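# Pull the upright nail out using two robot arms

## Task

Extract the nail that is standing upright. The robot's own body must not touch the nail, or the task may fail. Whatever the robot is still gripping when the job ends may drop.

## Robot and tools

Robot: two six-joint arms, left_arm and right_arm, each with a two-finger gripper. Cameras: cam_high, cam_low, cam_work, cam_left_wrist, cam_right_wrist, each 672x504 pixels.

Frame: all hand positions, velocities and targets are in the scene frame. The origin sits at table-top height, halfway between the nominal arm bases; +x points out over the table, +z up, and left_arm is on the +y side (image left/right may not match). Printed hand positions and orientations can be off by a few centimetres, more at long reach. Gripper axes: fingers point along its +z, open and close along its y; a block about 10 cm long sticks out from the wrist 3 axis toward the gripper's +x. end_effector_position is the point between the closed pads; fingertips extend about 19 mm past it when closed, 6 mm when fully open.

Row layout (used by execute_actions and move): one flat list of 18 numbers covering both arms, even if only one moves. First left_arm's 9 values, then right_arm's 9. Per arm: 6 joint angles, then gripper position, force_limit, speed. Joint angles are absolute targets in radians, in this unusual order: wrist 3, wrist 2, elbow, shoulder pan, wrist 1, shoulder lift. Result lists by joint use the same order. Stated ranges: elbow -3.142 to 3.142, every other joint -6.283 to 6.283; a target beyond a range end by over 0.010 rad is refused, and a result line "joint sent to its limit" means a joint was clipped. The three gripper values are each in [-1, 1]: position +1 is fully open (85 mm), about -0.8 puts the pads together, -1 closes until blocked; force_limit sets how hard the motor pushes; speed sets finger speed (about 20, 85, 150 mm/s at -1, 0, +1). Both force_limit and speed begin at +1. To leave one gripper unchanged, repeat its last three numbers (0 is a real command). A new force_limit or speed only applies after the position number changes by at least 0.01.

execute_actions: actions = list of actions; each action = up to 15 rows, each row run for one 1/30 s step, the last row held for the rest of the 15 steps. cameras = list of names, null/["all"] for all, [] for none. An empty actions list just reports state. Joint targets move at most 2.09 rad/s (shoulder pan, lift) or 3.14 rad/s (others) and stay within a lead of the measured angle; a target putting the gripper over 150 mm from where it is gets scaled back, so big moves take several actions. To hold a joint still, resend its "Joint targets" value.

move: target = one row or a list of up to 15 rows, absolute joint angles; joints travel together so the hand traces a curve, with no obstacle avoidance. speed = top rad/s of the joint with farthest to go, 0.01 to 3.14, default 0.5 (use much less for contact). blend = corner rounding in rad for lists. stop_force = 4 to 120 N, ends an arm's path when the wrist sensor feels that much push against its motion (or 120 N in any direction); omit it when moving off something. zero (with stop_force) rezeroes before moving, default true. blocking=false returns early and lets a later move replace the running one (not allowed with stop_force). The result adds a "move:" line: done, off_target, moving, held, fault, possibly limits=held.

wait: seconds 0 to 10, arms hold their last command. stop: brakes the running move; fingers keep going. zoom_image: camera plus region [x0, y0, x1, y1] in pixels, at most 504x504, from that camera's latest image. zero_wrist_force: arm = left_arm or right_arm, tares its wrist sensor. finished_scene: scene = current scene number; ends the scene irreversibly.

Result lines: Joint positions/velocities (rad, rad/s, joint order above; "within noise" when still), Joint targets, Joint torques (whole drive output, noisy, positive toward larger angle), Tool commands, Wrist force/torque in the gripper's own axes plus a peak line, end_effector_position (m) and quat_wxyz, step readings of joints, motor temperatures and a MOTOR HOT line at 70 °C. Gripper: position_measured in counts (3 open, ~78 = 60 mm, 130 = 40 mm, 180 = 20 mm, 230 pads together); object_status 0 moving, 1 blocked while opening, 2 blocked while closing (a grip), 3 reached the requested spot. To grip, send -1, keep sending it, and check for 2. "joint command not followed" means the anti-collision check between the arms altered targets.

Avoid: contact torque above a joint's limit (shoulder 303, elbow 138, wrist 1 34, wrist 2 34.2, wrist 3 37.5 N m) or an outside force near 150 N; either freezes the arm for 10 s. Motors at 85 °C brake the arm for 30 to 60 s; holding loads or straining to unreachable poses heats them. Arms are stiff: aim only slightly past a firm contact, approach slowly. Never let the arms hit or squeeze each other, including gripping the other's fingers. Don't drop things, release moving parts, slam, pull or twist hard on the gripper, or squeeze hard on something still resting on a support. Nothing may fall or be left off the table; a loose item can be bumped briefly by outside pushes. Don't touch the nail with the robot's own parts; release anything held before finishing.

Each tool is called as name(argument=value, ...) on one line, values as JSON.

## Session

execute_actions(actions=[])

Scene clock: 0.00 s.
left_arm: end_effector_position=(+0.6126, +0.7399, +0.1698) position_measured=3 object_status=3 end_effector_quat_wxyz=(-0.097, +0.666, +0.736, +0.070) | right_arm: end_effector_position=(+1.1375, +0.1919, +0.2019) position_measured=3 object_status=3 end_effector_quat_wxyz=(-0.135, +0.738, +0.489, +0.445)
Joint names: [wrist 3, wrist 2, elbow, shoulder pan, wrist 1, shoulder lift]
Joint positions: left_arm=[1.385 -1.342 2.036 -0.06 -2.121 -1.416] | right_arm=[2.765 1.694 -1.115 3.874 -0.113 -2.522]
Joint velocities: within noise
Joint torques (N m): no reading
Motor temperatures (°C): left_arm=[32 33 29 27 36 30] | right_arm=[35 25 29 32 37 30]
Wrist force (N): no reading
Wrist torque (N m): no reading
Wrist force, peak (N): no reading
Joint targets: left_arm=[1.385 -1.342 2.036 -0.060 -2.121 -1.416] | right_arm=[2.765 1.694 -1.115 3.874 -0.113 -2.522]
Tool commands: left_gripper/position=+1.0 left_gripper/force_limit=+1.0 left_gripper/speed=+1.0 right_gripper/position=+1.0 right_gripper/force_limit=+1.0 right_gripper/speed=+1.0

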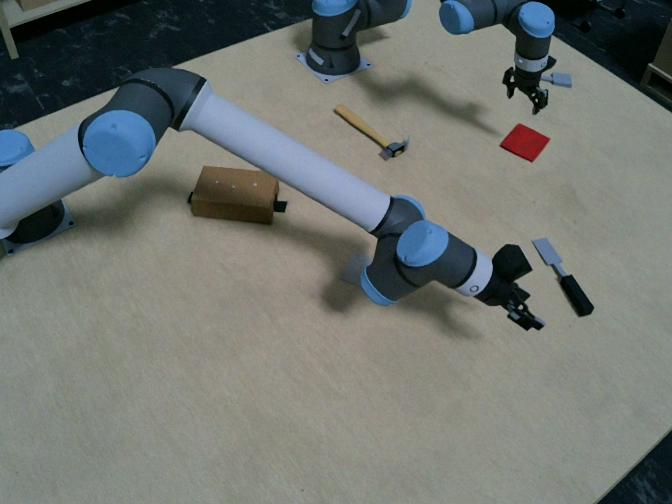

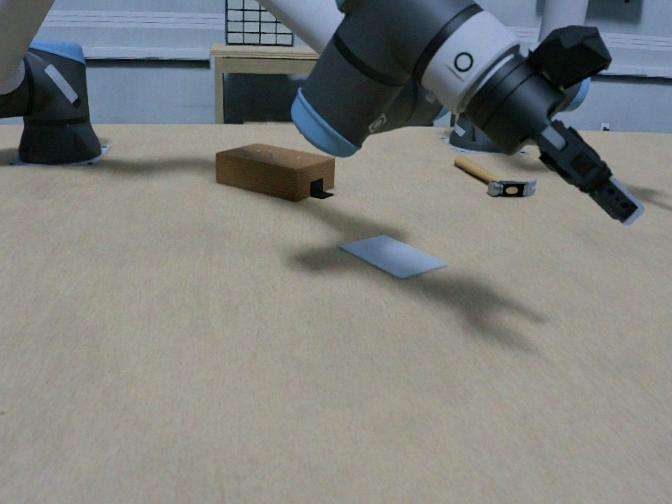

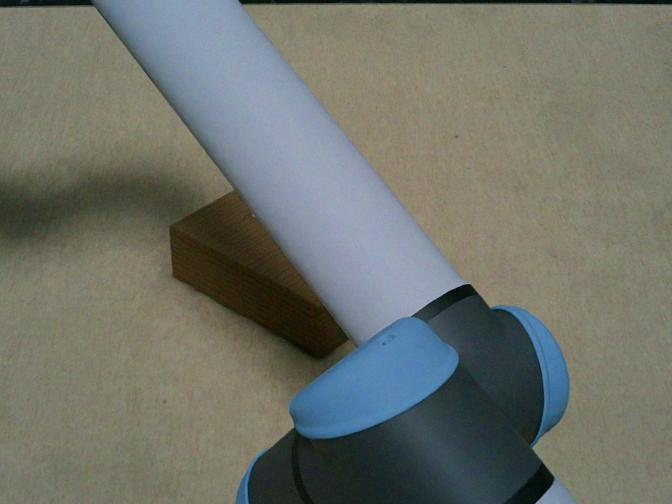

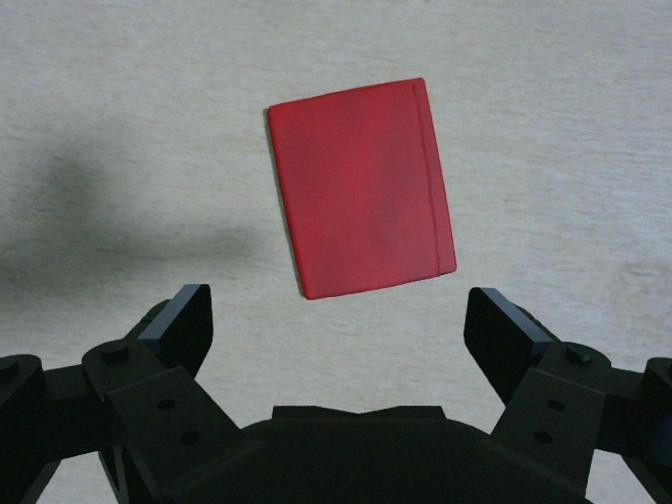

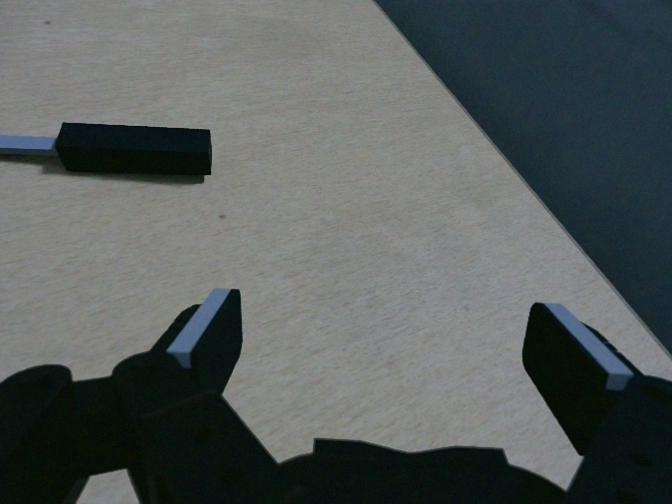

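zoom_image(camera="cam_high", region=[170, 90, 430, 285])

zoom_image(camera="cam_low", region=[200, 120, 350, 220])

zoom_image(camera="cam_low", region=[440, 140, 560, 220])

zoom_image(camera="cam_high", region=[320, 90, 430, 170])

Scaled by 1.938 (camera's finer frame: 960x720).

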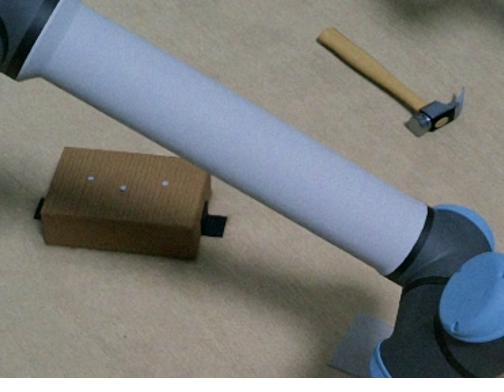

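Scaled by 3.360 (camera's finer frame: 960x720).

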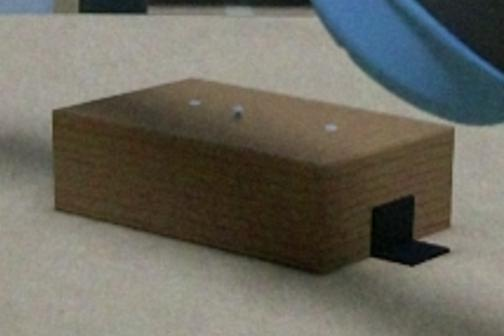

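Scaled by 4.200 (camera's finer frame: 960x720).

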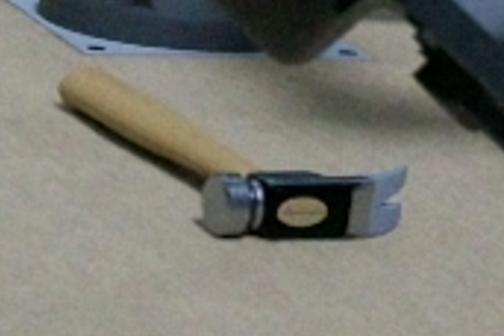

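Scaled by 4.582 (camera's finer frame: 960x720).

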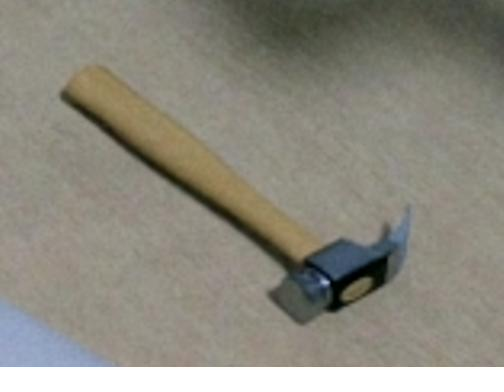

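move(target=[1.385,-1.342,2.036,-0.06,-2.121,-1.416,1,1,1,2.765,1.694,-1.115,3.124,-0.113,-2.522,1,1,1])

zoom_image(camera="cam_work", region=[150, 150, 400, 360])

zoom_image(camera="cam_low", region=[200, 120, 350, 220])

zoom_image(camera="cam_high", region=[170, 140, 300, 240])

Scene clock: 5.50 s.
left_arm: end_effector_position=(+0.6128, +0.7399, +0.1698) position_measured=3 object_status=3 end_effector_quat_wxyz=(-0.097, +0.666, +0.736, +0.069) | right_arm: end_effector_position=(+1.3738, -0.7371, +0.2021) position_measured=3 object_status=3 end_effector_quat_wxyz=(+0.037, +0.866, +0.185, +0.464)
Joint positions: left_arm=[1.385 -1.342 2.036 -0.06 -2.121 -1.416] | right_arm=[2.765 1.694 -1.115 3.124 -0.113 -2.522]
Joint torques (N m): left_arm=[1.19 -0.88 -48.33 13.66 -8.46 -38.2] | right_arm=[2.88 2.43 40.93 -18.51 0.8 135.55]
Wrist force (N): left_arm=[0.0 0.0 0.1] | right_arm=[-0.3 0.6 0.1]
Wrist torque (N m): left_arm=[0.01 0.00 0.00] | right_arm=[0.05 0.02 -0.02]
Wrist force, peak (N): left_arm=[0.2 -0.5 0.3] | right_arm=[-4.3 10.6 -1.3]
Joint targets: left_arm=[1.385 -1.342 2.036 -0.060 -2.121 -1.416] | right_arm=[2.765 1.694 -1.115 3.124 -0.113 -2.522]
move: done

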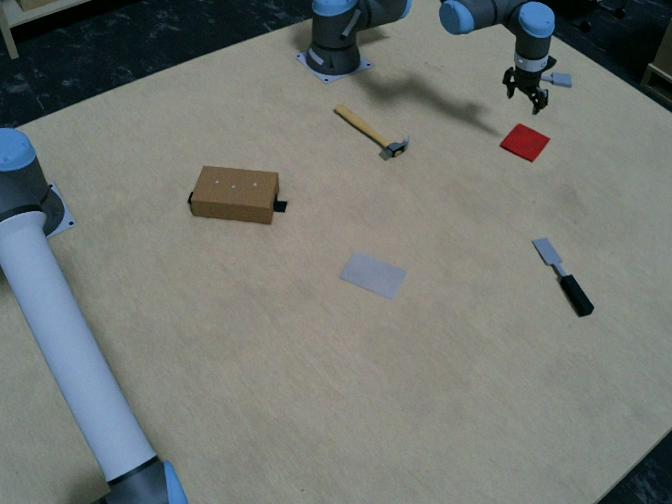

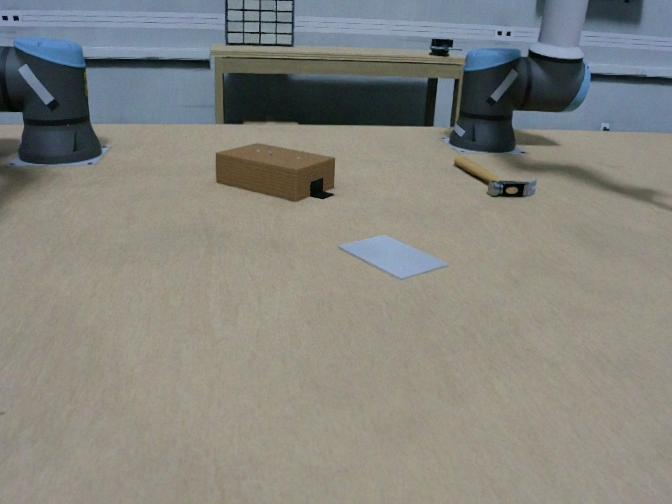

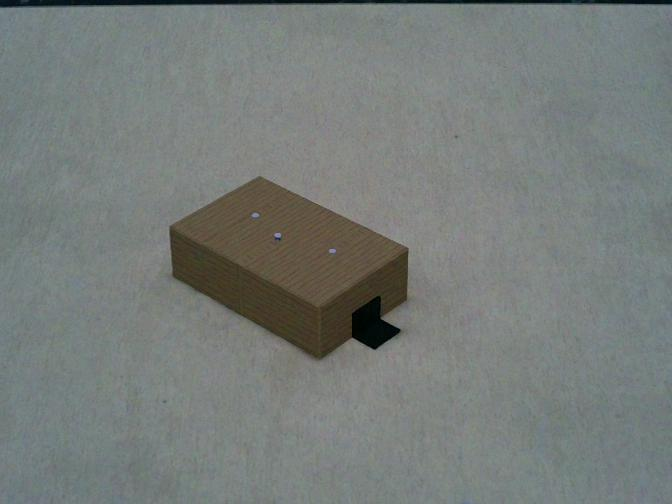

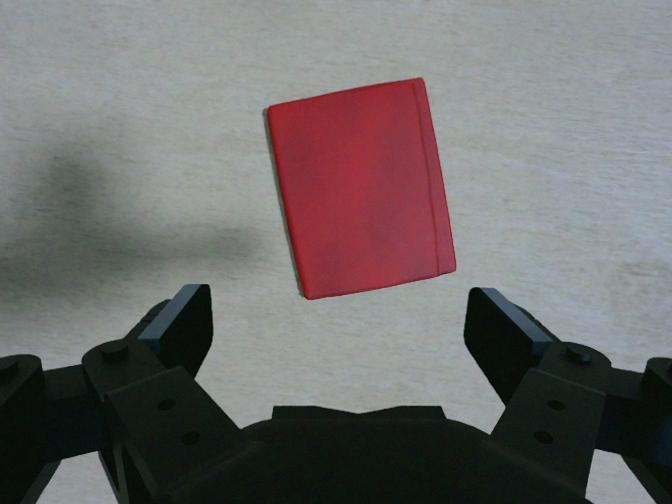

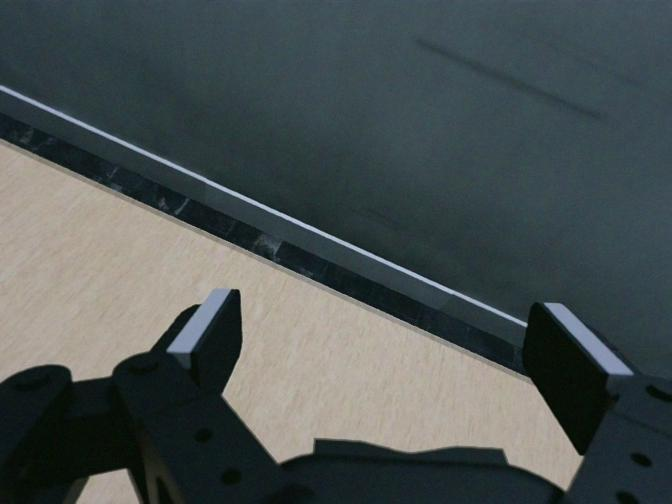

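Scaled by 2.016 (camera's finer frame: 960x720).

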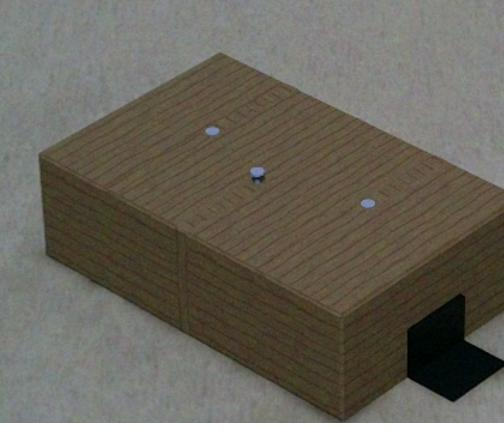

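Scaled by 3.360 (camera's finer frame: 960x720).

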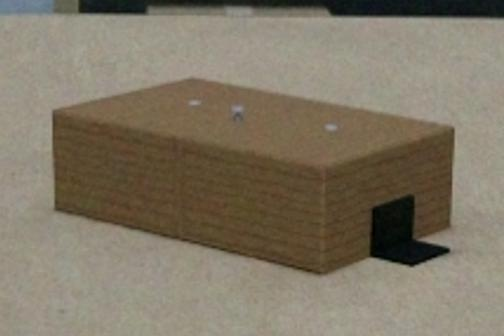

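Scaled by 3.877 (camera's finer frame: 960x720).

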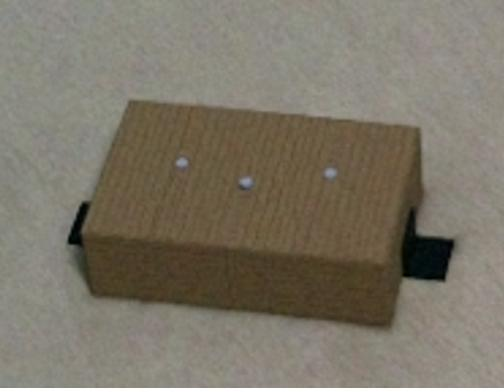

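move(target=[-0.968,1.571,2.194,-0.968,1.248,-1.871,1,1,1,2.765,1.694,-1.115,3.124,-0.113,-2.522,1,1,1], speed=0.8)

Scene clock: 14.07 s.
left_arm: end_effector_position=(+0.2146, +0.4485, +0.3007) position_measured=3 object_status=3 end_effector_quat_wxyz=(+0.000, +1.000, -0.009, +0.000) | right_arm: end_effector_position=(+1.3737, -0.7374, +0.2021) position_measured=3 object_status=3 end_effector_quat_wxyz=(+0.037, +0.866, +0.185, +0.464)
Joint positions: left_arm=[-0.968 1.571 2.194 -0.968 1.248 -1.871] | right_arm=[2.765 1.694 -1.115 3.124 -0.113 -2.522]
Joint torques (N m): left_arm=[-2.13 1.08 -31.9 -13.47 9.36 -25.71] | right_arm=[2.92 2.38 43.79 -13.47 3.23 112.52]
Wrist force (N): left_arm=[-0.3 0.6 0.1] | right_arm=[-0.3 0.4 0.0]
Wrist torque (N m): left_arm=[-0.08 0.01 0.03] | right_arm=[0.02 0.02 -0.02]
Wrist force, peak (N): left_arm=[1.6 2.7 0.8] | right_arm=[0.0 0.8 -0.1]
Joint targets: left_arm=[-0.968 1.571 2.194 -0.968 1.248 -1.871] | right_arm=[2.765 1.694 -1.115 3.124 -0.113 -2.522]
move: done

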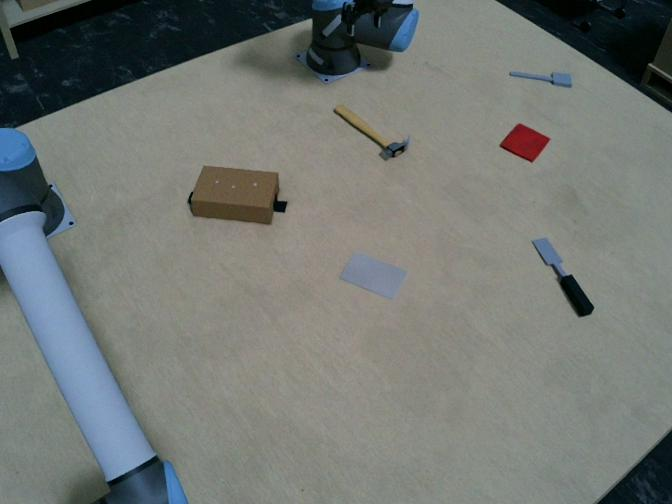

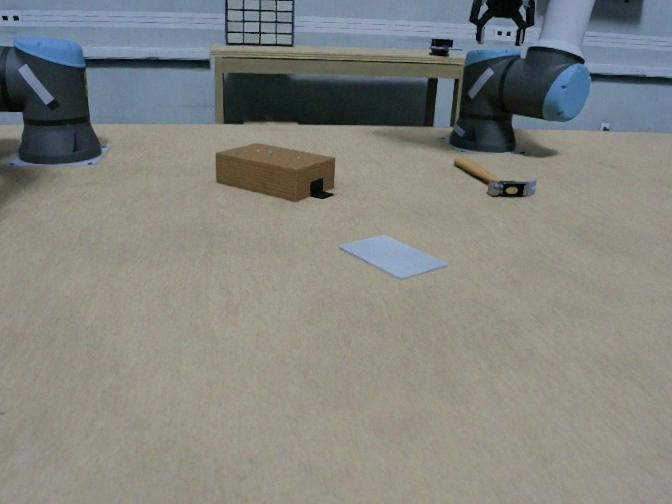

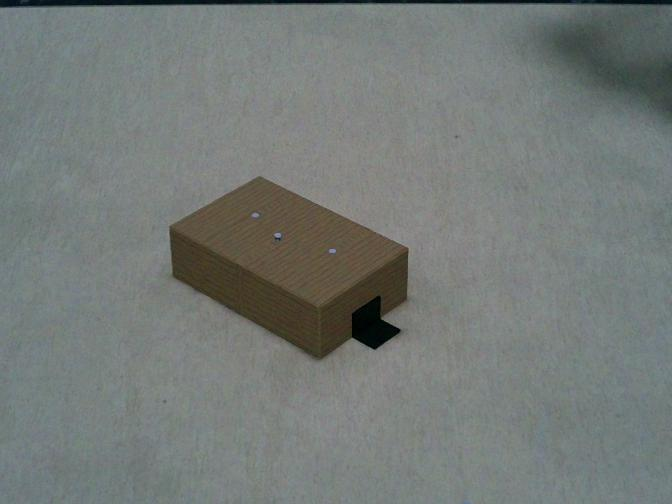

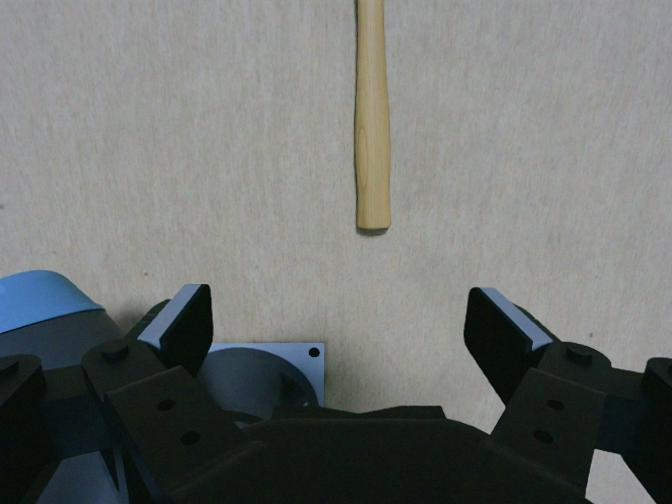

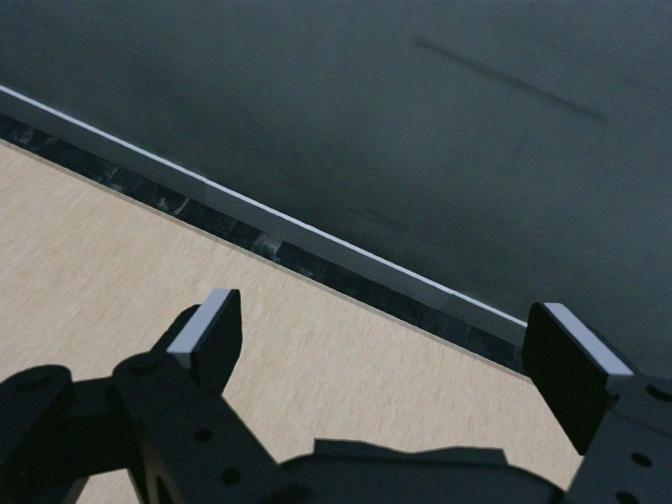

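move(target=[-0.780,1.571,2.0546,-0.780,1.2036,-1.6874,1,1,1,2.765,1.694,-1.115,3.124,-0.113,-2.522,1,1,1], cameras=["cam_left_wrist"])

Scene clock: 16.00 s.
left_arm: end_effector_position=(+0.3000, +0.4298, +0.3001) position_measured=3 object_status=3 end_effector_quat_wxyz=(+0.000, +1.000, -0.009, +0.000) | right_arm: end_effector_position=(+1.3737, -0.7374, +0.2021) position_measured=3 object_status=3 end_effector_quat_wxyz=(+0.037, +0.866, +0.185, +0.464)
Joint positions: left_arm=[-0.78 1.571 2.055 -0.78 1.204 -1.688] | right_arm=[2.765 1.694 -1.115 3.124 -0.113 -2.522]
Joint torques (N m): left_arm=[2.48 -0.46 -45.51 15.07 0.7 -10.29] | right_arm=[2.63 2 42.8 -12.48 3.84 113.66]
Wrist force (N): left_arm=[0.2 0.9 -0.1] | right_arm=[0.0 0.1 0.0]
Wrist torque (N m): left_arm=[0.02 0.03 0.01] | right_arm=[-0.03 -0.04 -0.02]
Wrist force, peak (N): left_arm=[2.8 0.9 0.3] | right_arm=[-0.1 0.8 0.0]
Joint targets: left_arm=[-0.780 1.571 2.055 -0.780 1.204 -1.687] | right_arm=[2.765 1.694 -1.115 3.124 -0.113 -2.522]
move: done

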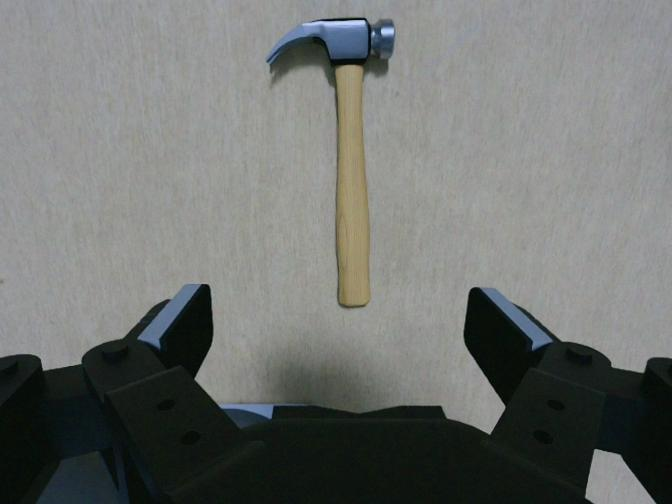

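move(target=[-0.930,1.571,2.2976,-0.930,0.8922,-1.619,1,1,1,2.765,1.694,-1.115,3.124,-0.113,-2.522,1,1,1], cameras=["cam_left_wrist","cam_high"])

Scene clock: 18.03 s.
left_arm: end_effector_position=(+0.2503, +0.4148, +0.1501) position_measured=3 object_status=3 end_effector_quat_wxyz=(+0.000, +1.000, -0.009, +0.000) | right_arm: end_effector_position=(+1.3737, -0.7374, +0.2021) position_measured=3 object_status=3 end_effector_quat_wxyz=(+0.037, +0.866, +0.185, +0.464)
Joint positions: left_arm=[-0.93 1.571 2.298 -0.93 0.892 -1.619] | right_arm=[2.765 1.694 -1.115 3.124 -0.113 -2.522]
Joint torques (N m): left_arm=[-2.16 -1.75 -23.01 -10.57 1.27 -10.8] | right_arm=[2.83 1.64 41.92 -11.58 4.77 114.72]
Wrist force (N): left_arm=[-0.1 0.8 -0.2] | right_arm=[-0.5 0.4 -0.2]
Wrist torque (N m): left_arm=[0.00 -0.04 0.04] | right_arm=[0.03 0.05 -0.02]
Wrist force, peak (N): left_arm=[0.8 0.0 -3.1] | right_arm=[0.1 0.6 -0.3]
Joint targets: left_arm=[-0.930 1.571 2.298 -0.930 0.892 -1.619] | right_arm=[2.765 1.694 -1.115 3.124 -0.113 -2.522]
move: done
Images, in order (width x height): cam_high 672x504, cam_left_wrist 672x504.

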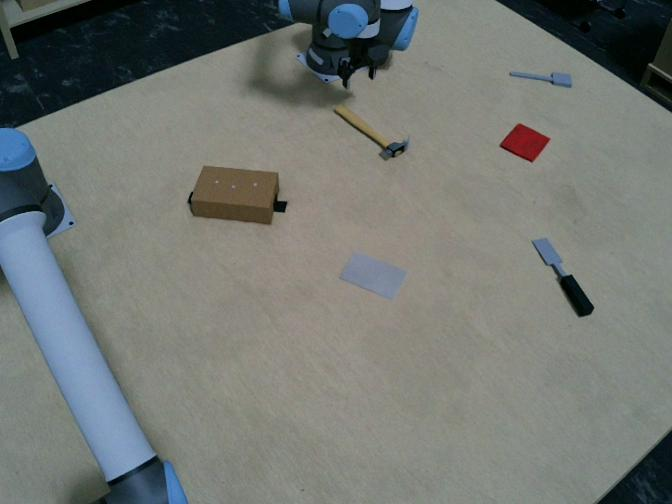

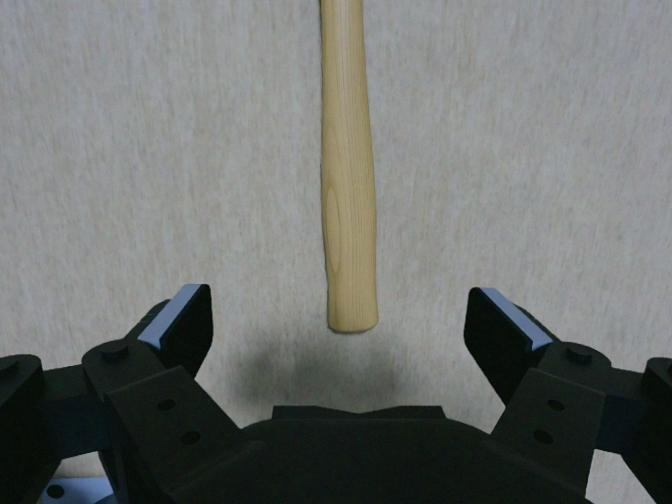

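move(target=[-0.959,1.571,2.3534,-0.9411,0.7241,-1.5067,1,1,1,2.765,1.694,-1.115,3.124,-0.113,-2.522,1,1,1], cameras=["cam_left_wrist","cam_low"])

move(target=[-0.959,1.571,2.3901,-0.9411,0.5793,-1.3985,1,1,1,2.765,1.694,-1.115,3.124,-0.113,-2.522,1,1,1], cameras=["cam_left_wrist","cam_low"], stop_force=8, speed=0.06)

zoom_image(camera="cam_low", region=[430, 100, 560, 220])

Scene clock: 21.03 s.
left_arm: end_effector_position=(+0.2501, +0.4093, +0.0801) position_measured=3 object_status=3 end_effector_quat_wxyz=(+0.000, +1.000, +0.000, +0.000) | right_arm: end_effector_position=(+1.3737, -0.7374, +0.2021) position_measured=3 object_status=3 end_effector_quat_wxyz=(+0.037, +0.866, +0.185, +0.464)
Joint positions: left_arm=[-0.959 1.571 2.353 -0.941 0.724 -1.507] | right_arm=[2.765 1.694 -1.115 3.124 -0.113 -2.522]
Joint torques (N m): left_arm=[-1.99 -0.94 -18.68 -10.04 0.75 -14.01] | right_arm=[2.7 1.24 39.23 -7.21 5.5 113.92]
Wrist force (N): left_arm=[0.3 0.5 -0.1] | right_arm=[0.3 0.5 0.0]
Wrist torque (N m): left_arm=[-0.05 -0.12 0.05] | right_arm=[0.03 -0.08 -0.02]
Wrist force, peak (N): left_arm=[-0.1 0.2 -2.1] | right_arm=[-0.8 0.3 0.5]
Joint targets: left_arm=[-0.959 1.571 2.353 -0.941 0.724 -1.507] | right_arm=[2.765 1.694 -1.115 3.124 -0.113 -2.522]
move: done
Images, in order (width x height): cam_low 672x504, cam_left_wrist 672x504.

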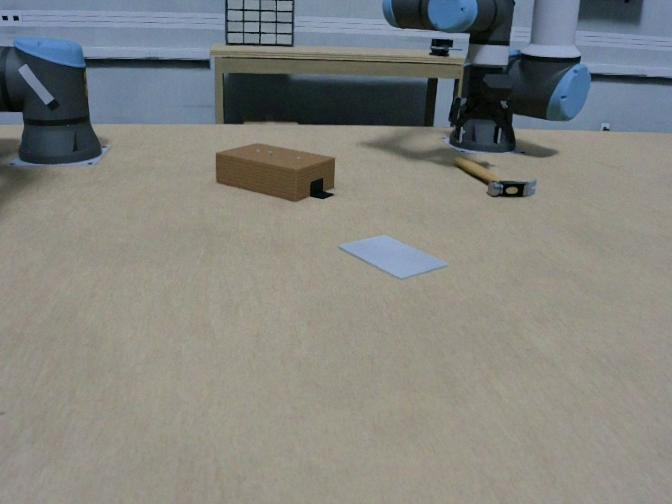

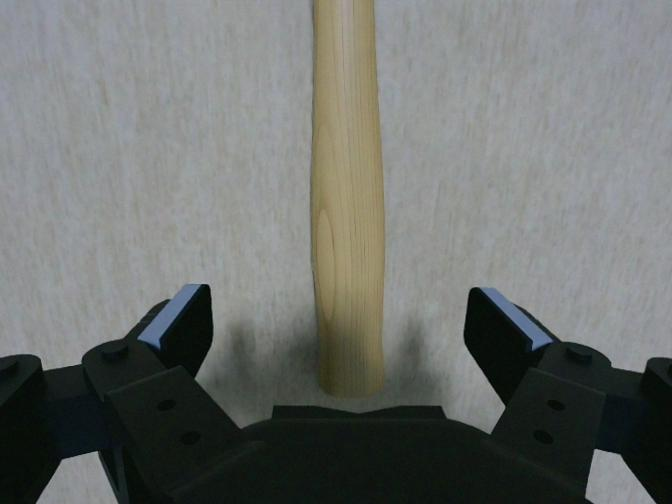

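Scene clock: 24.27 s.
left_arm: end_effector_position=(+0.2501, +0.4093, +0.0221) position_measured=3 object_status=3 end_effector_quat_wxyz=(+0.000, +1.000, +0.000, +0.000) | right_arm: end_effector_position=(+1.3737, -0.7374, +0.2021) position_measured=3 object_status=3 end_effector_quat_wxyz=(+0.037, +0.866, +0.185, +0.464)
Joint positions: left_arm=[-0.959 1.571 2.39 -0.941 0.579 -1.398] | right_arm=[2.765 1.694 -1.115 3.124 -0.113 -2.522]
Joint torques (N m): left_arm=[-1.98 -1.6 -14.36 -9.05 1.39 -18.25] | right_arm=[2.98 0.18 37.47 -7.41 6.41 115.1]
Wrist force (N): left_arm=[-0.1 0.6 -0.4] | right_arm=[-0.1 0.4 0.3]
Wrist torque (N m): left_arm=[-0.06 -0.05 0.05] | right_arm=[0.02 -0.01 -0.02]
Wrist force, peak (N): left_arm=[0.2 0.8 -0.5] | right_arm=[-0.6 0.3 -0.3]
Joint targets: left_arm=[-0.959 1.571 2.390 -0.941 0.579 -1.399] | right_arm=[2.765 1.694 -1.115 3.124 -0.113 -2.522]
move: done
Images, in order (width x height): cam_low 672x504, cam_left_wrist 672x504.

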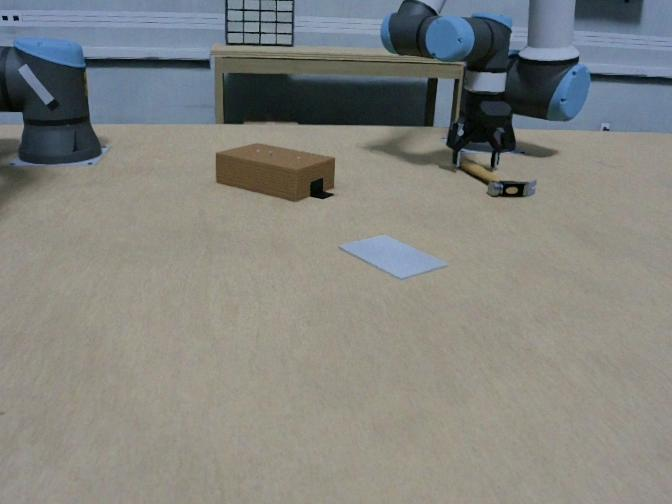

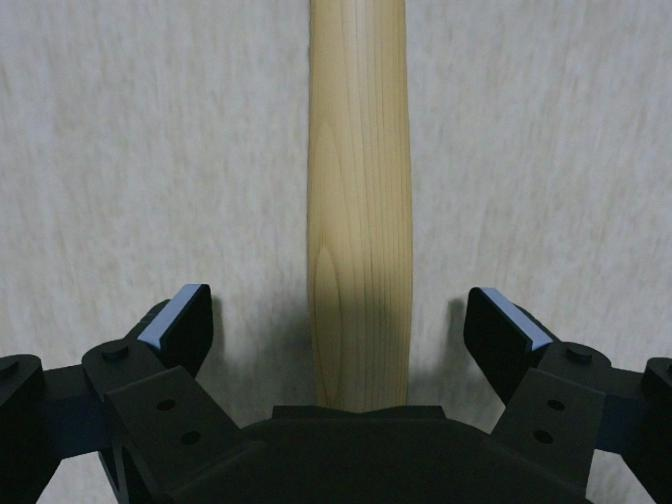

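Scaled by 3.877 (camera's finer frame: 960x720).

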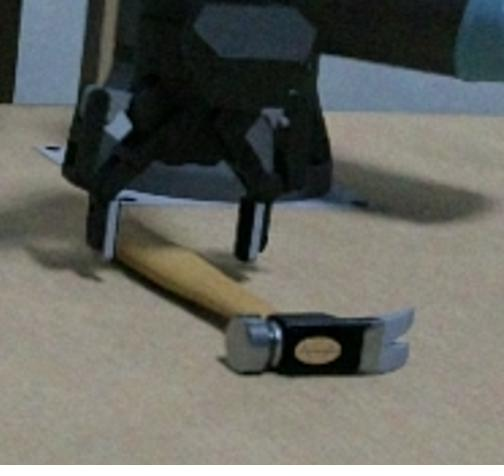

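zoom_image(camera="cam_low", region=[445, 140, 545, 205])

execute_actions(actions=[], cameras=["cam_high"])

zoom_image(camera="cam_high", region=[310, 50, 430, 170])

Scaled by 5.040 (camera's finer frame: 960x720).

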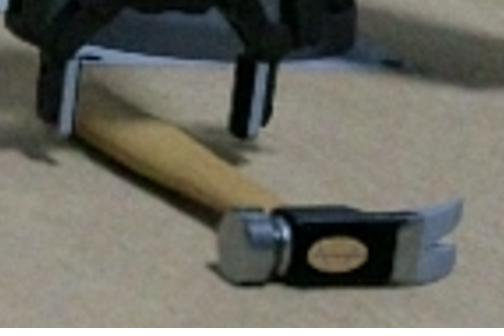

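Scene clock: 24.70 s.
left_arm: end_effector_position=(+0.2501, +0.4093, +0.0221) position_measured=3 object_status=3 end_effector_quat_wxyz=(+0.000, +1.000, +0.000, +0.000) | right_arm: end_effector_position=(+1.3737, -0.7374, +0.2021) position_measured=3 object_status=3 end_effector_quat_wxyz=(+0.037, +0.866, +0.185, +0.464)
Joint names: [wrist 3, wrist 2, elbow, shoulder pan, wrist 1, shoulder lift]
Joint positions: left_arm=[-0.959 1.571 2.39 -0.941 0.579 -1.398] | right_arm=[2.765 1.694 -1.115 3.124 -0.113 -2.522]
Joint velocities: within noise
Joint torques (N m): left_arm=[-2.2 -1.22 -15.27 -9.56 1.23 -19.73] | right_arm=[3.07 0.22 37.66 -7.31 6.49 115.08]
Motor temperatures (°C): left_arm=[32 33 29 27 36 30] | right_arm=[35 25 29 31 37 30]
Wrist force (N): left_arm=[-0.1 0.9 -0.2] | right_arm=[-0.2 0.1 0.2]
Wrist torque (N m): left_arm=[-0.01 -0.05 0.05] | right_arm=[-0.04 -0.01 -0.02]
Wrist force, peak (N): left_arm=[-0.5 0.9 -0.5] | right_arm=[-0.3 0.4 0.1]
Joint targets: left_arm=[-0.959 1.571 2.390 -0.941 0.579 -1.399] | right_arm=[2.765 1.694 -1.115 3.124 -0.113 -2.522]
Tool commands: left_gripper/position=+1.0 left_gripper/force_limit=+1.0 left_gripper/speed=+1.0 right_gripper/position=+1.0 right_gripper/force_limit=+1.0 right_gripper/speed=+1.0
Images, in order (width x height): cam_high 672x504.

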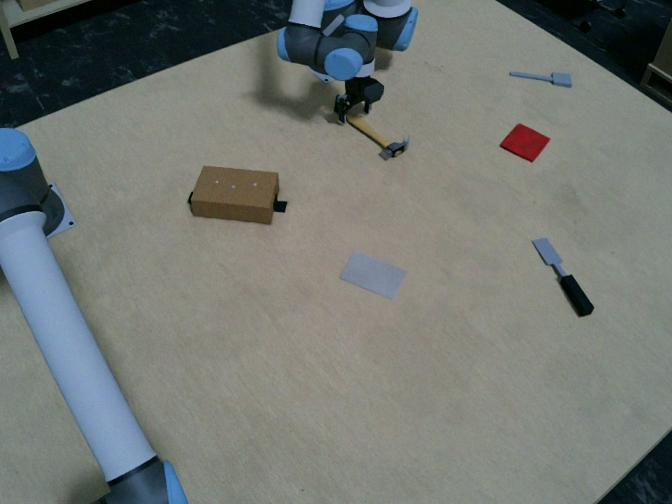

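Scaled by 4.200 (camera's finer frame: 960x720).

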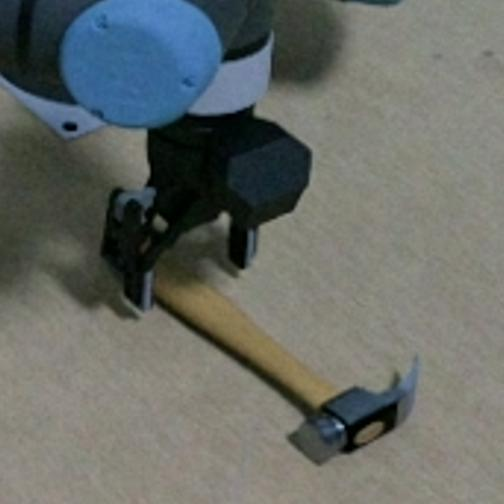

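move(target=[-0.851,1.571,2.2923,-0.8334,0.6069,-1.3284,1,1,1,2.765,1.694,-1.115,3.124,-0.113,-2.522,1,1,1], cameras=["cam_left_wrist","cam_low","cam_high"], stop_force=8, speed=0.1)

zoom_image(camera="cam_low", region=[445, 140, 545, 205])

zoom_image(camera="cam_high", region=[310, 50, 430, 170])

Scene clock: 27.20 s.
left_arm: end_effector_position=(+0.3001, +0.4024, +0.0221) position_measured=3 object_status=3 end_effector_quat_wxyz=(+0.000, +1.000, +0.000, +0.000) | right_arm: end_effector_position=(+1.3737, -0.7374, +0.2021) position_measured=3 object_status=3 end_effector_quat_wxyz=(+0.037, +0.866, +0.185, +0.464)
Joint positions: left_arm=[-0.851 1.571 2.292 -0.833 0.607 -1.328] | right_arm=[2.765 1.694 -1.115 3.124 -0.113 -2.522]
Joint torques (N m): left_arm=[2.47 -1.31 -26.97 11.8 7.94 -23.3] | right_arm=[2.92 -0.17 37.62 -5.24 7.33 116.65]
Wrist force (N): left_arm=[0.2 0.1 -0.4] | right_arm=[0.1 0.2 0.4]
Wrist torque (N m): left_arm=[-0.08 0.01 0.04] | right_arm=[-0.01 -0.05 -0.02]
Wrist force, peak (N): left_arm=[-0.5 1.0 -0.2] | right_arm=[-0.4 0.7 -0.2]
Joint targets: left_arm=[-0.851 1.571 2.292 -0.833 0.607 -1.328] | right_arm=[2.765 1.694 -1.115 3.124 -0.113 -2.522]
move: done
Images, in order (width x height): cam_high 672x504, cam_low 672x504, cam_left_wrist 672x504.

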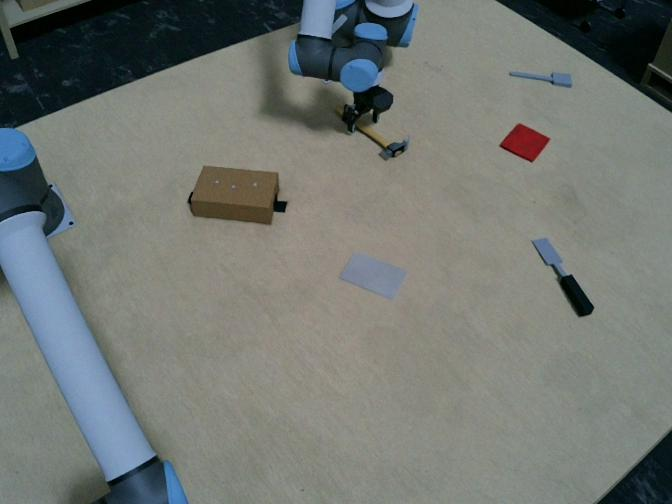

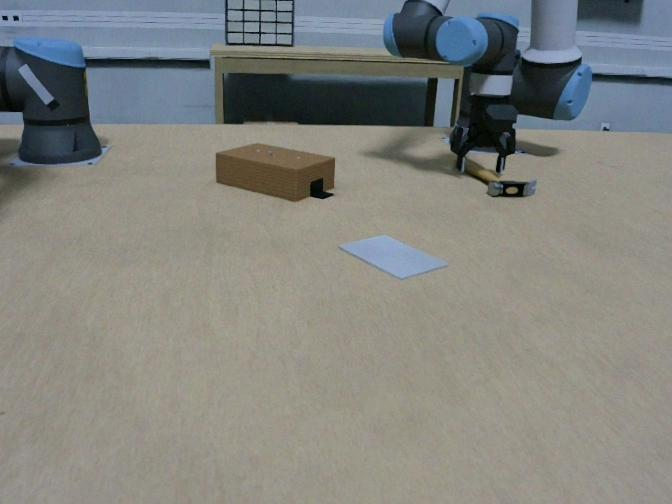

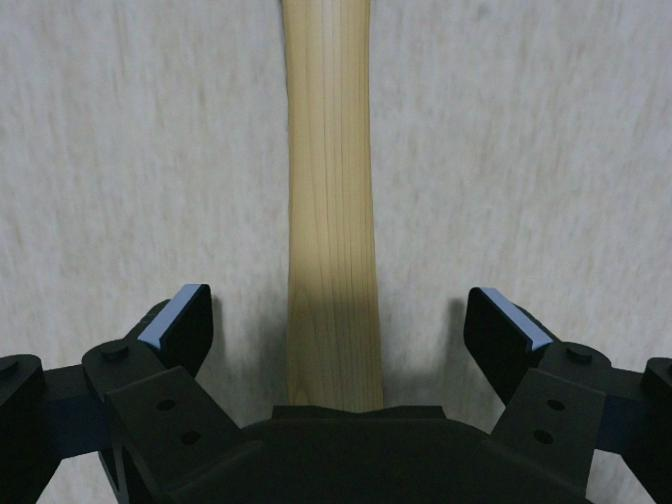

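Scaled by 5.040 (camera's finer frame: 960x720).

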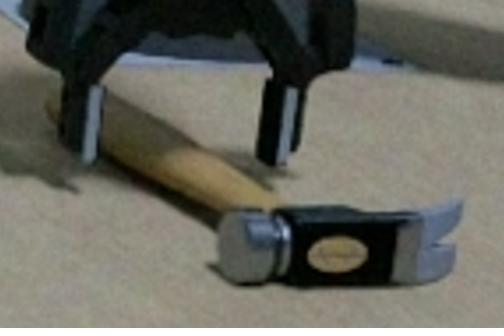

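Scaled by 4.200 (camera's finer frame: 960x720).

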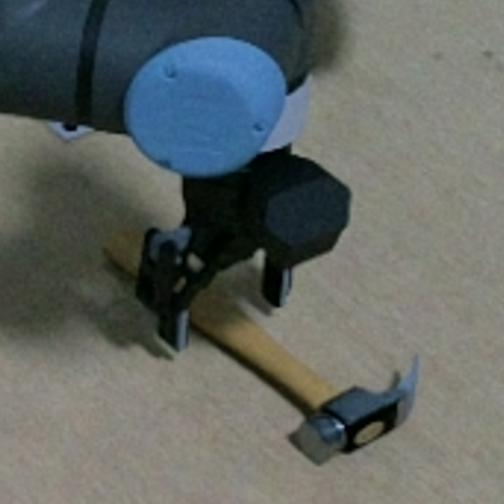

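execute_actions(actions=[[[-0.851,1.571,2.2923,-0.8334,0.6069,-1.3284,-1,0.2,-1,2.765,1.694,-1.115,3.124,-0.113,-2.522,1,1,1]],[[-0.851,1.571,2.2923,-0.8334,0.6069,-1.3284,-1,0.2,-1,2.765,1.694,-1.115,3.124,-0.113,-2.522,1,1,1]],[[-0.851,1.571,2.2923,-0.8334,0.6069,-1.3284,-1,0.2,-1,2.765,1.694,-1.115,3.124,-0.113,-2.522,1,1,1]],[[-0.851,1.571,2.2923,-0.8334,0.6069,-1.3284,-1,0.2,-1,2.765,1.694,-1.115,3.124,-0.113,-2.522,1,1,1]],[[-0.851,1.571,2.2923,-0.8334,0.6069,-1.3284,-1,0.2,-1,2.765,1.694,-1.115,3.124,-0.113,-2.522,1,1,1]],[[-0.851,1.571,2.2923,-0.8334,0.6069,-1.3284,-1,0.2,-1,2.765,1.694,-1.115,3.124,-0.113,-2.522,1,1,1]],[[-0.851,1.571,2.2923,-0.8334,0.6069,-1.3284,-1,0.2,-1,2.765,1.694,-1.115,3.124,-0.113,-2.522,1,1,1]]], cameras=["cam_left_wrist","cam_low"])

zoom_image(camera="cam_low", region=[445, 140, 545, 205])

Scene clock: 31.63 s.
left_arm: end_effector_position=(+0.3001, +0.4024, +0.0221) position_measured=155 object_status=2 end_effector_quat_wxyz=(+0.000, +1.000, +0.000, +0.000) | right_arm: end_effector_position=(+1.3737, -0.7374, +0.2021) position_measured=3 object_status=3 end_effector_quat_wxyz=(+0.037, +0.866, +0.185, +0.464)
Joint positions: left_arm=[-0.851 1.571 2.292 -0.833 0.607 -1.328] | right_arm=[2.765 1.694 -1.115 3.124 -0.113 -2.522]
Joint torques (N m): left_arm=[1.49 1.37 -14.39 7.79 0.63 -28.33] | right_arm=[2.84 -1.5 38.01 -1.68 8.88 117.21]
Wrist force (N): left_arm=[3.4 -7.2 -31.1] | right_arm=[-0.1 0.2 0.2]
Wrist torque (N m): left_arm=[0.06 0.00 -0.40] | right_arm=[-0.01 -0.02 -0.02]
Wrist force, peak (N): left_arm=[3.5 -7.8 -33.1] | right_arm=[-0.2 0.3 0.7]
Joint targets: left_arm=[-0.851 1.571 2.292 -0.833 0.607 -1.328] | right_arm=[2.765 1.694 -1.115 3.124 -0.113 -2.522]
Step readings (joint positions of left_arm | right_arm):
0: [-0.851 1.571 2.292 -0.833 0.607 -1.328] | [2.765 1.694 -1.115 3.124 -0.113 -2.522]
1: [-0.851 1.571 2.292 -0.833 0.607 -1.328] | [2.765 1.694 -1.115 3.124 -0.113 -2.522]
2: [-0.851 1.571 2.292 -0.833 0.607 -1.328] | [2.765 1.694 -1.115 3.124 -0.113 -2.522]
4: [-0.851 1.571 2.292 -0.833 0.607 -1.328] | [2.765 1.694 -1.115 3.124 -0.113 -2.522]
8: [-0.851 1.571 2.292 -0.833 0.607 -1.328] | [2.765 1.694 -1.115 3.124 -0.113 -2.522]
15: [-0.851 1.571 2.292 -0.833 0.607 -1.328] | [2.765 1.694 -1.115 3.124 -0.113 -2.522]
16: [-0.851 1.571 2.292 -0.833 0.607 -1.328] | [2.765 1.694 -1.115 3.124 -0.113 -2.522]
17: [-0.851 1.571 2.292 -0.833 0.607 -1.328] | [2.765 1.694 -1.115 3.124 -0.113 -2.522]
19: [-0.851 1.571 2.292 -0.833 0.607 -1.328] | [2.765 1.694 -1.115 3.124 -0.113 -2.522]
23: [-0.851 1.571 2.292 -0.833 0.607 -1.328] | [2.765 1.694 -1.115 3.124 -0.113 -2.522]
30: [-0.851 1.571 2.292 -0.833 0.607 -1.328] | [2.765 1.694 -1.115 3.124 -0.113 -2.522]
31: [-0.851 1.571 2.292 -0.833 0.607 -1.328] | [2.765 1.694 -1.115 3.124 -0.113 -2.522]
32: [-0.851 1.571 2.292 -0.833 0.607 -1.328] | [2.765 1.694 -1.115 3.124 -0.113 -2.522]
34: [-0.851 1.571 2.292 -0.833 0.607 -1.328] | [2.765 1.694 -1.115 3.124 -0.113 -2.522]
38: [-0.851 1.571 2.292 -0.833 0.607 -1.328] | [2.765 1.694 -1.115 3.124 -0.113 -2.522]
45: [-0.851 1.571 2.292 -0.833 0.607 -1.328] | [2.765 1.694 -1.115 3.124 -0.113 -2.522]
46: [-0.851 1.571 2.292 -0.833 0.607 -1.328] | [2.765 1.694 -1.115 3.124 -0.113 -2.522]
47: [-0.851 1.571 2.292 -0.833 0.607 -1.328] | [2.765 1.694 -1.115 3.124 -0.113 -2.522]
49: [-0.851 1.571 2.292 -0.833 0.607 -1.328] | [2.765 1.694 -1.115 3.124 -0.113 -2.522]
53: [-0.851 1.571 2.292 -0.833 0.607 -1.328] | [2.765 1.694 -1.115 3.124 -0.113 -2.522]
60: [-0.851 1.571 2.292 -0.833 0.607 -1.328] | [2.765 1.694 -1.115 3.124 -0.113 -2.522]
61: [-0.851 1.571 2.292 -0.833 0.607 -1.328] | [2.765 1.694 -1.115 3.124 -0.113 -2.522]
62: [-0.851 1.571 2.292 -0.833 0.607 -1.328] | [2.765 1.694 -1.115 3.124 -0.113 -2.522]
64: [-0.851 1.571 2.292 -0.833 0.607 -1.328] | [2.765 1.694 -1.115 3.124 -0.113 -2.522]
68: [-0.851 1.571 2.292 -0.833 0.607 -1.328] | [2.765 1.694 -1.115 3.124 -0.113 -2.522]
75: [-0.851 1.571 2.292 -0.833 0.607 -1.328] | [2.765 1.694 -1.115 3.124 -0.113 -2.522]
76: [-0.851 1.571 2.292 -0.833 0.607 -1.328] | [2.765 1.694 -1.115 3.124 -0.113 -2.522]
77: [-0.851 1.571 2.292 -0.833 0.607 -1.328] | [2.765 1.694 -1.115 3.124 -0.113 -2.522]
79: [-0.851 1.571 2.292 -0.833 0.607 -1.328] | [2.765 1.694 -1.115 3.124 -0.113 -2.522]
83: [-0.851 1.571 2.292 -0.833 0.607 -1.328] | [2.765 1.694 -1.115 3.124 -0.113 -2.522]
90: [-0.851 1.571 2.292 -0.833 0.607 -1.328] | [2.765 1.694 -1.115 3.124 -0.113 -2.522]
91: [-0.851 1.571 2.292 -0.833 0.607 -1.328] | [2.765 1.694 -1.115 3.124 -0.113 -2.522]
92: [-0.851 1.571 2.292 -0.833 0.607 -1.328] | [2.765 1.694 -1.115 3.124 -0.113 -2.522]
94: [-0.851 1.571 2.292 -0.833 0.607 -1.328] | [2.765 1.694 -1.115 3.124 -0.113 -2.522]
98: [-0.851 1.571 2.292 -0.833 0.607 -1.328] | [2.765 1.694 -1.115 3.124 -0.113 -2.522]
105: [-0.851 1.571 2.292 -0.833 0.607 -1.328] | [2.765 1.694 -1.115 3.124 -0.113 -2.522]
Images, in order (width x height): cam_low 672x504, cam_left_wrist 672x504.

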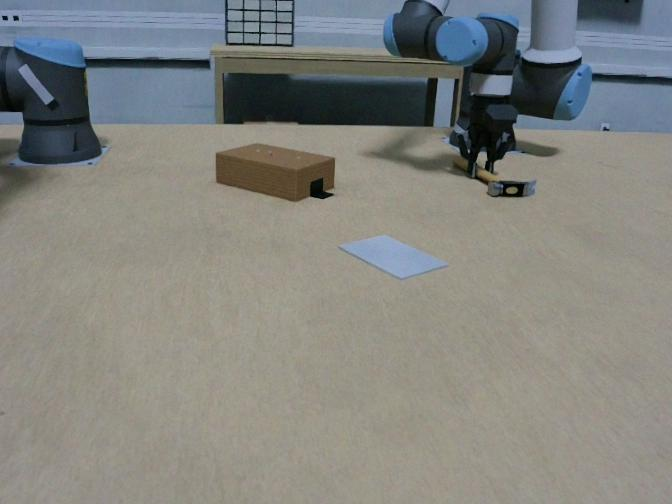

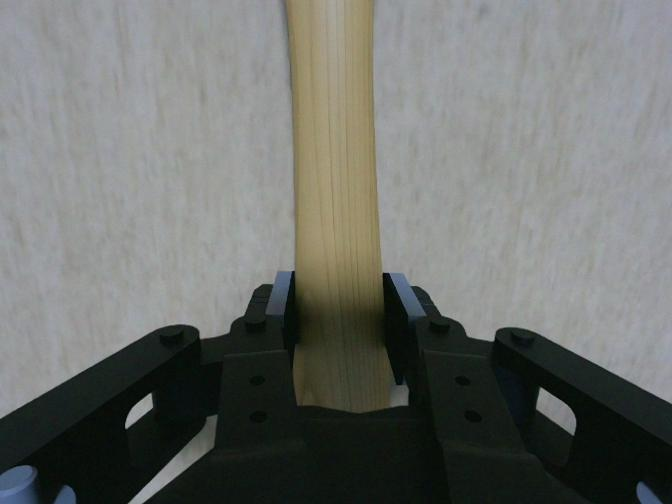

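Scaled by 5.040 (camera's finer frame: 960x720).

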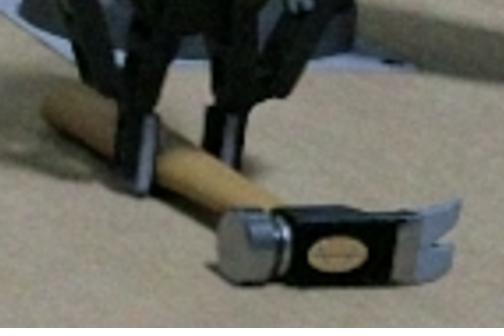

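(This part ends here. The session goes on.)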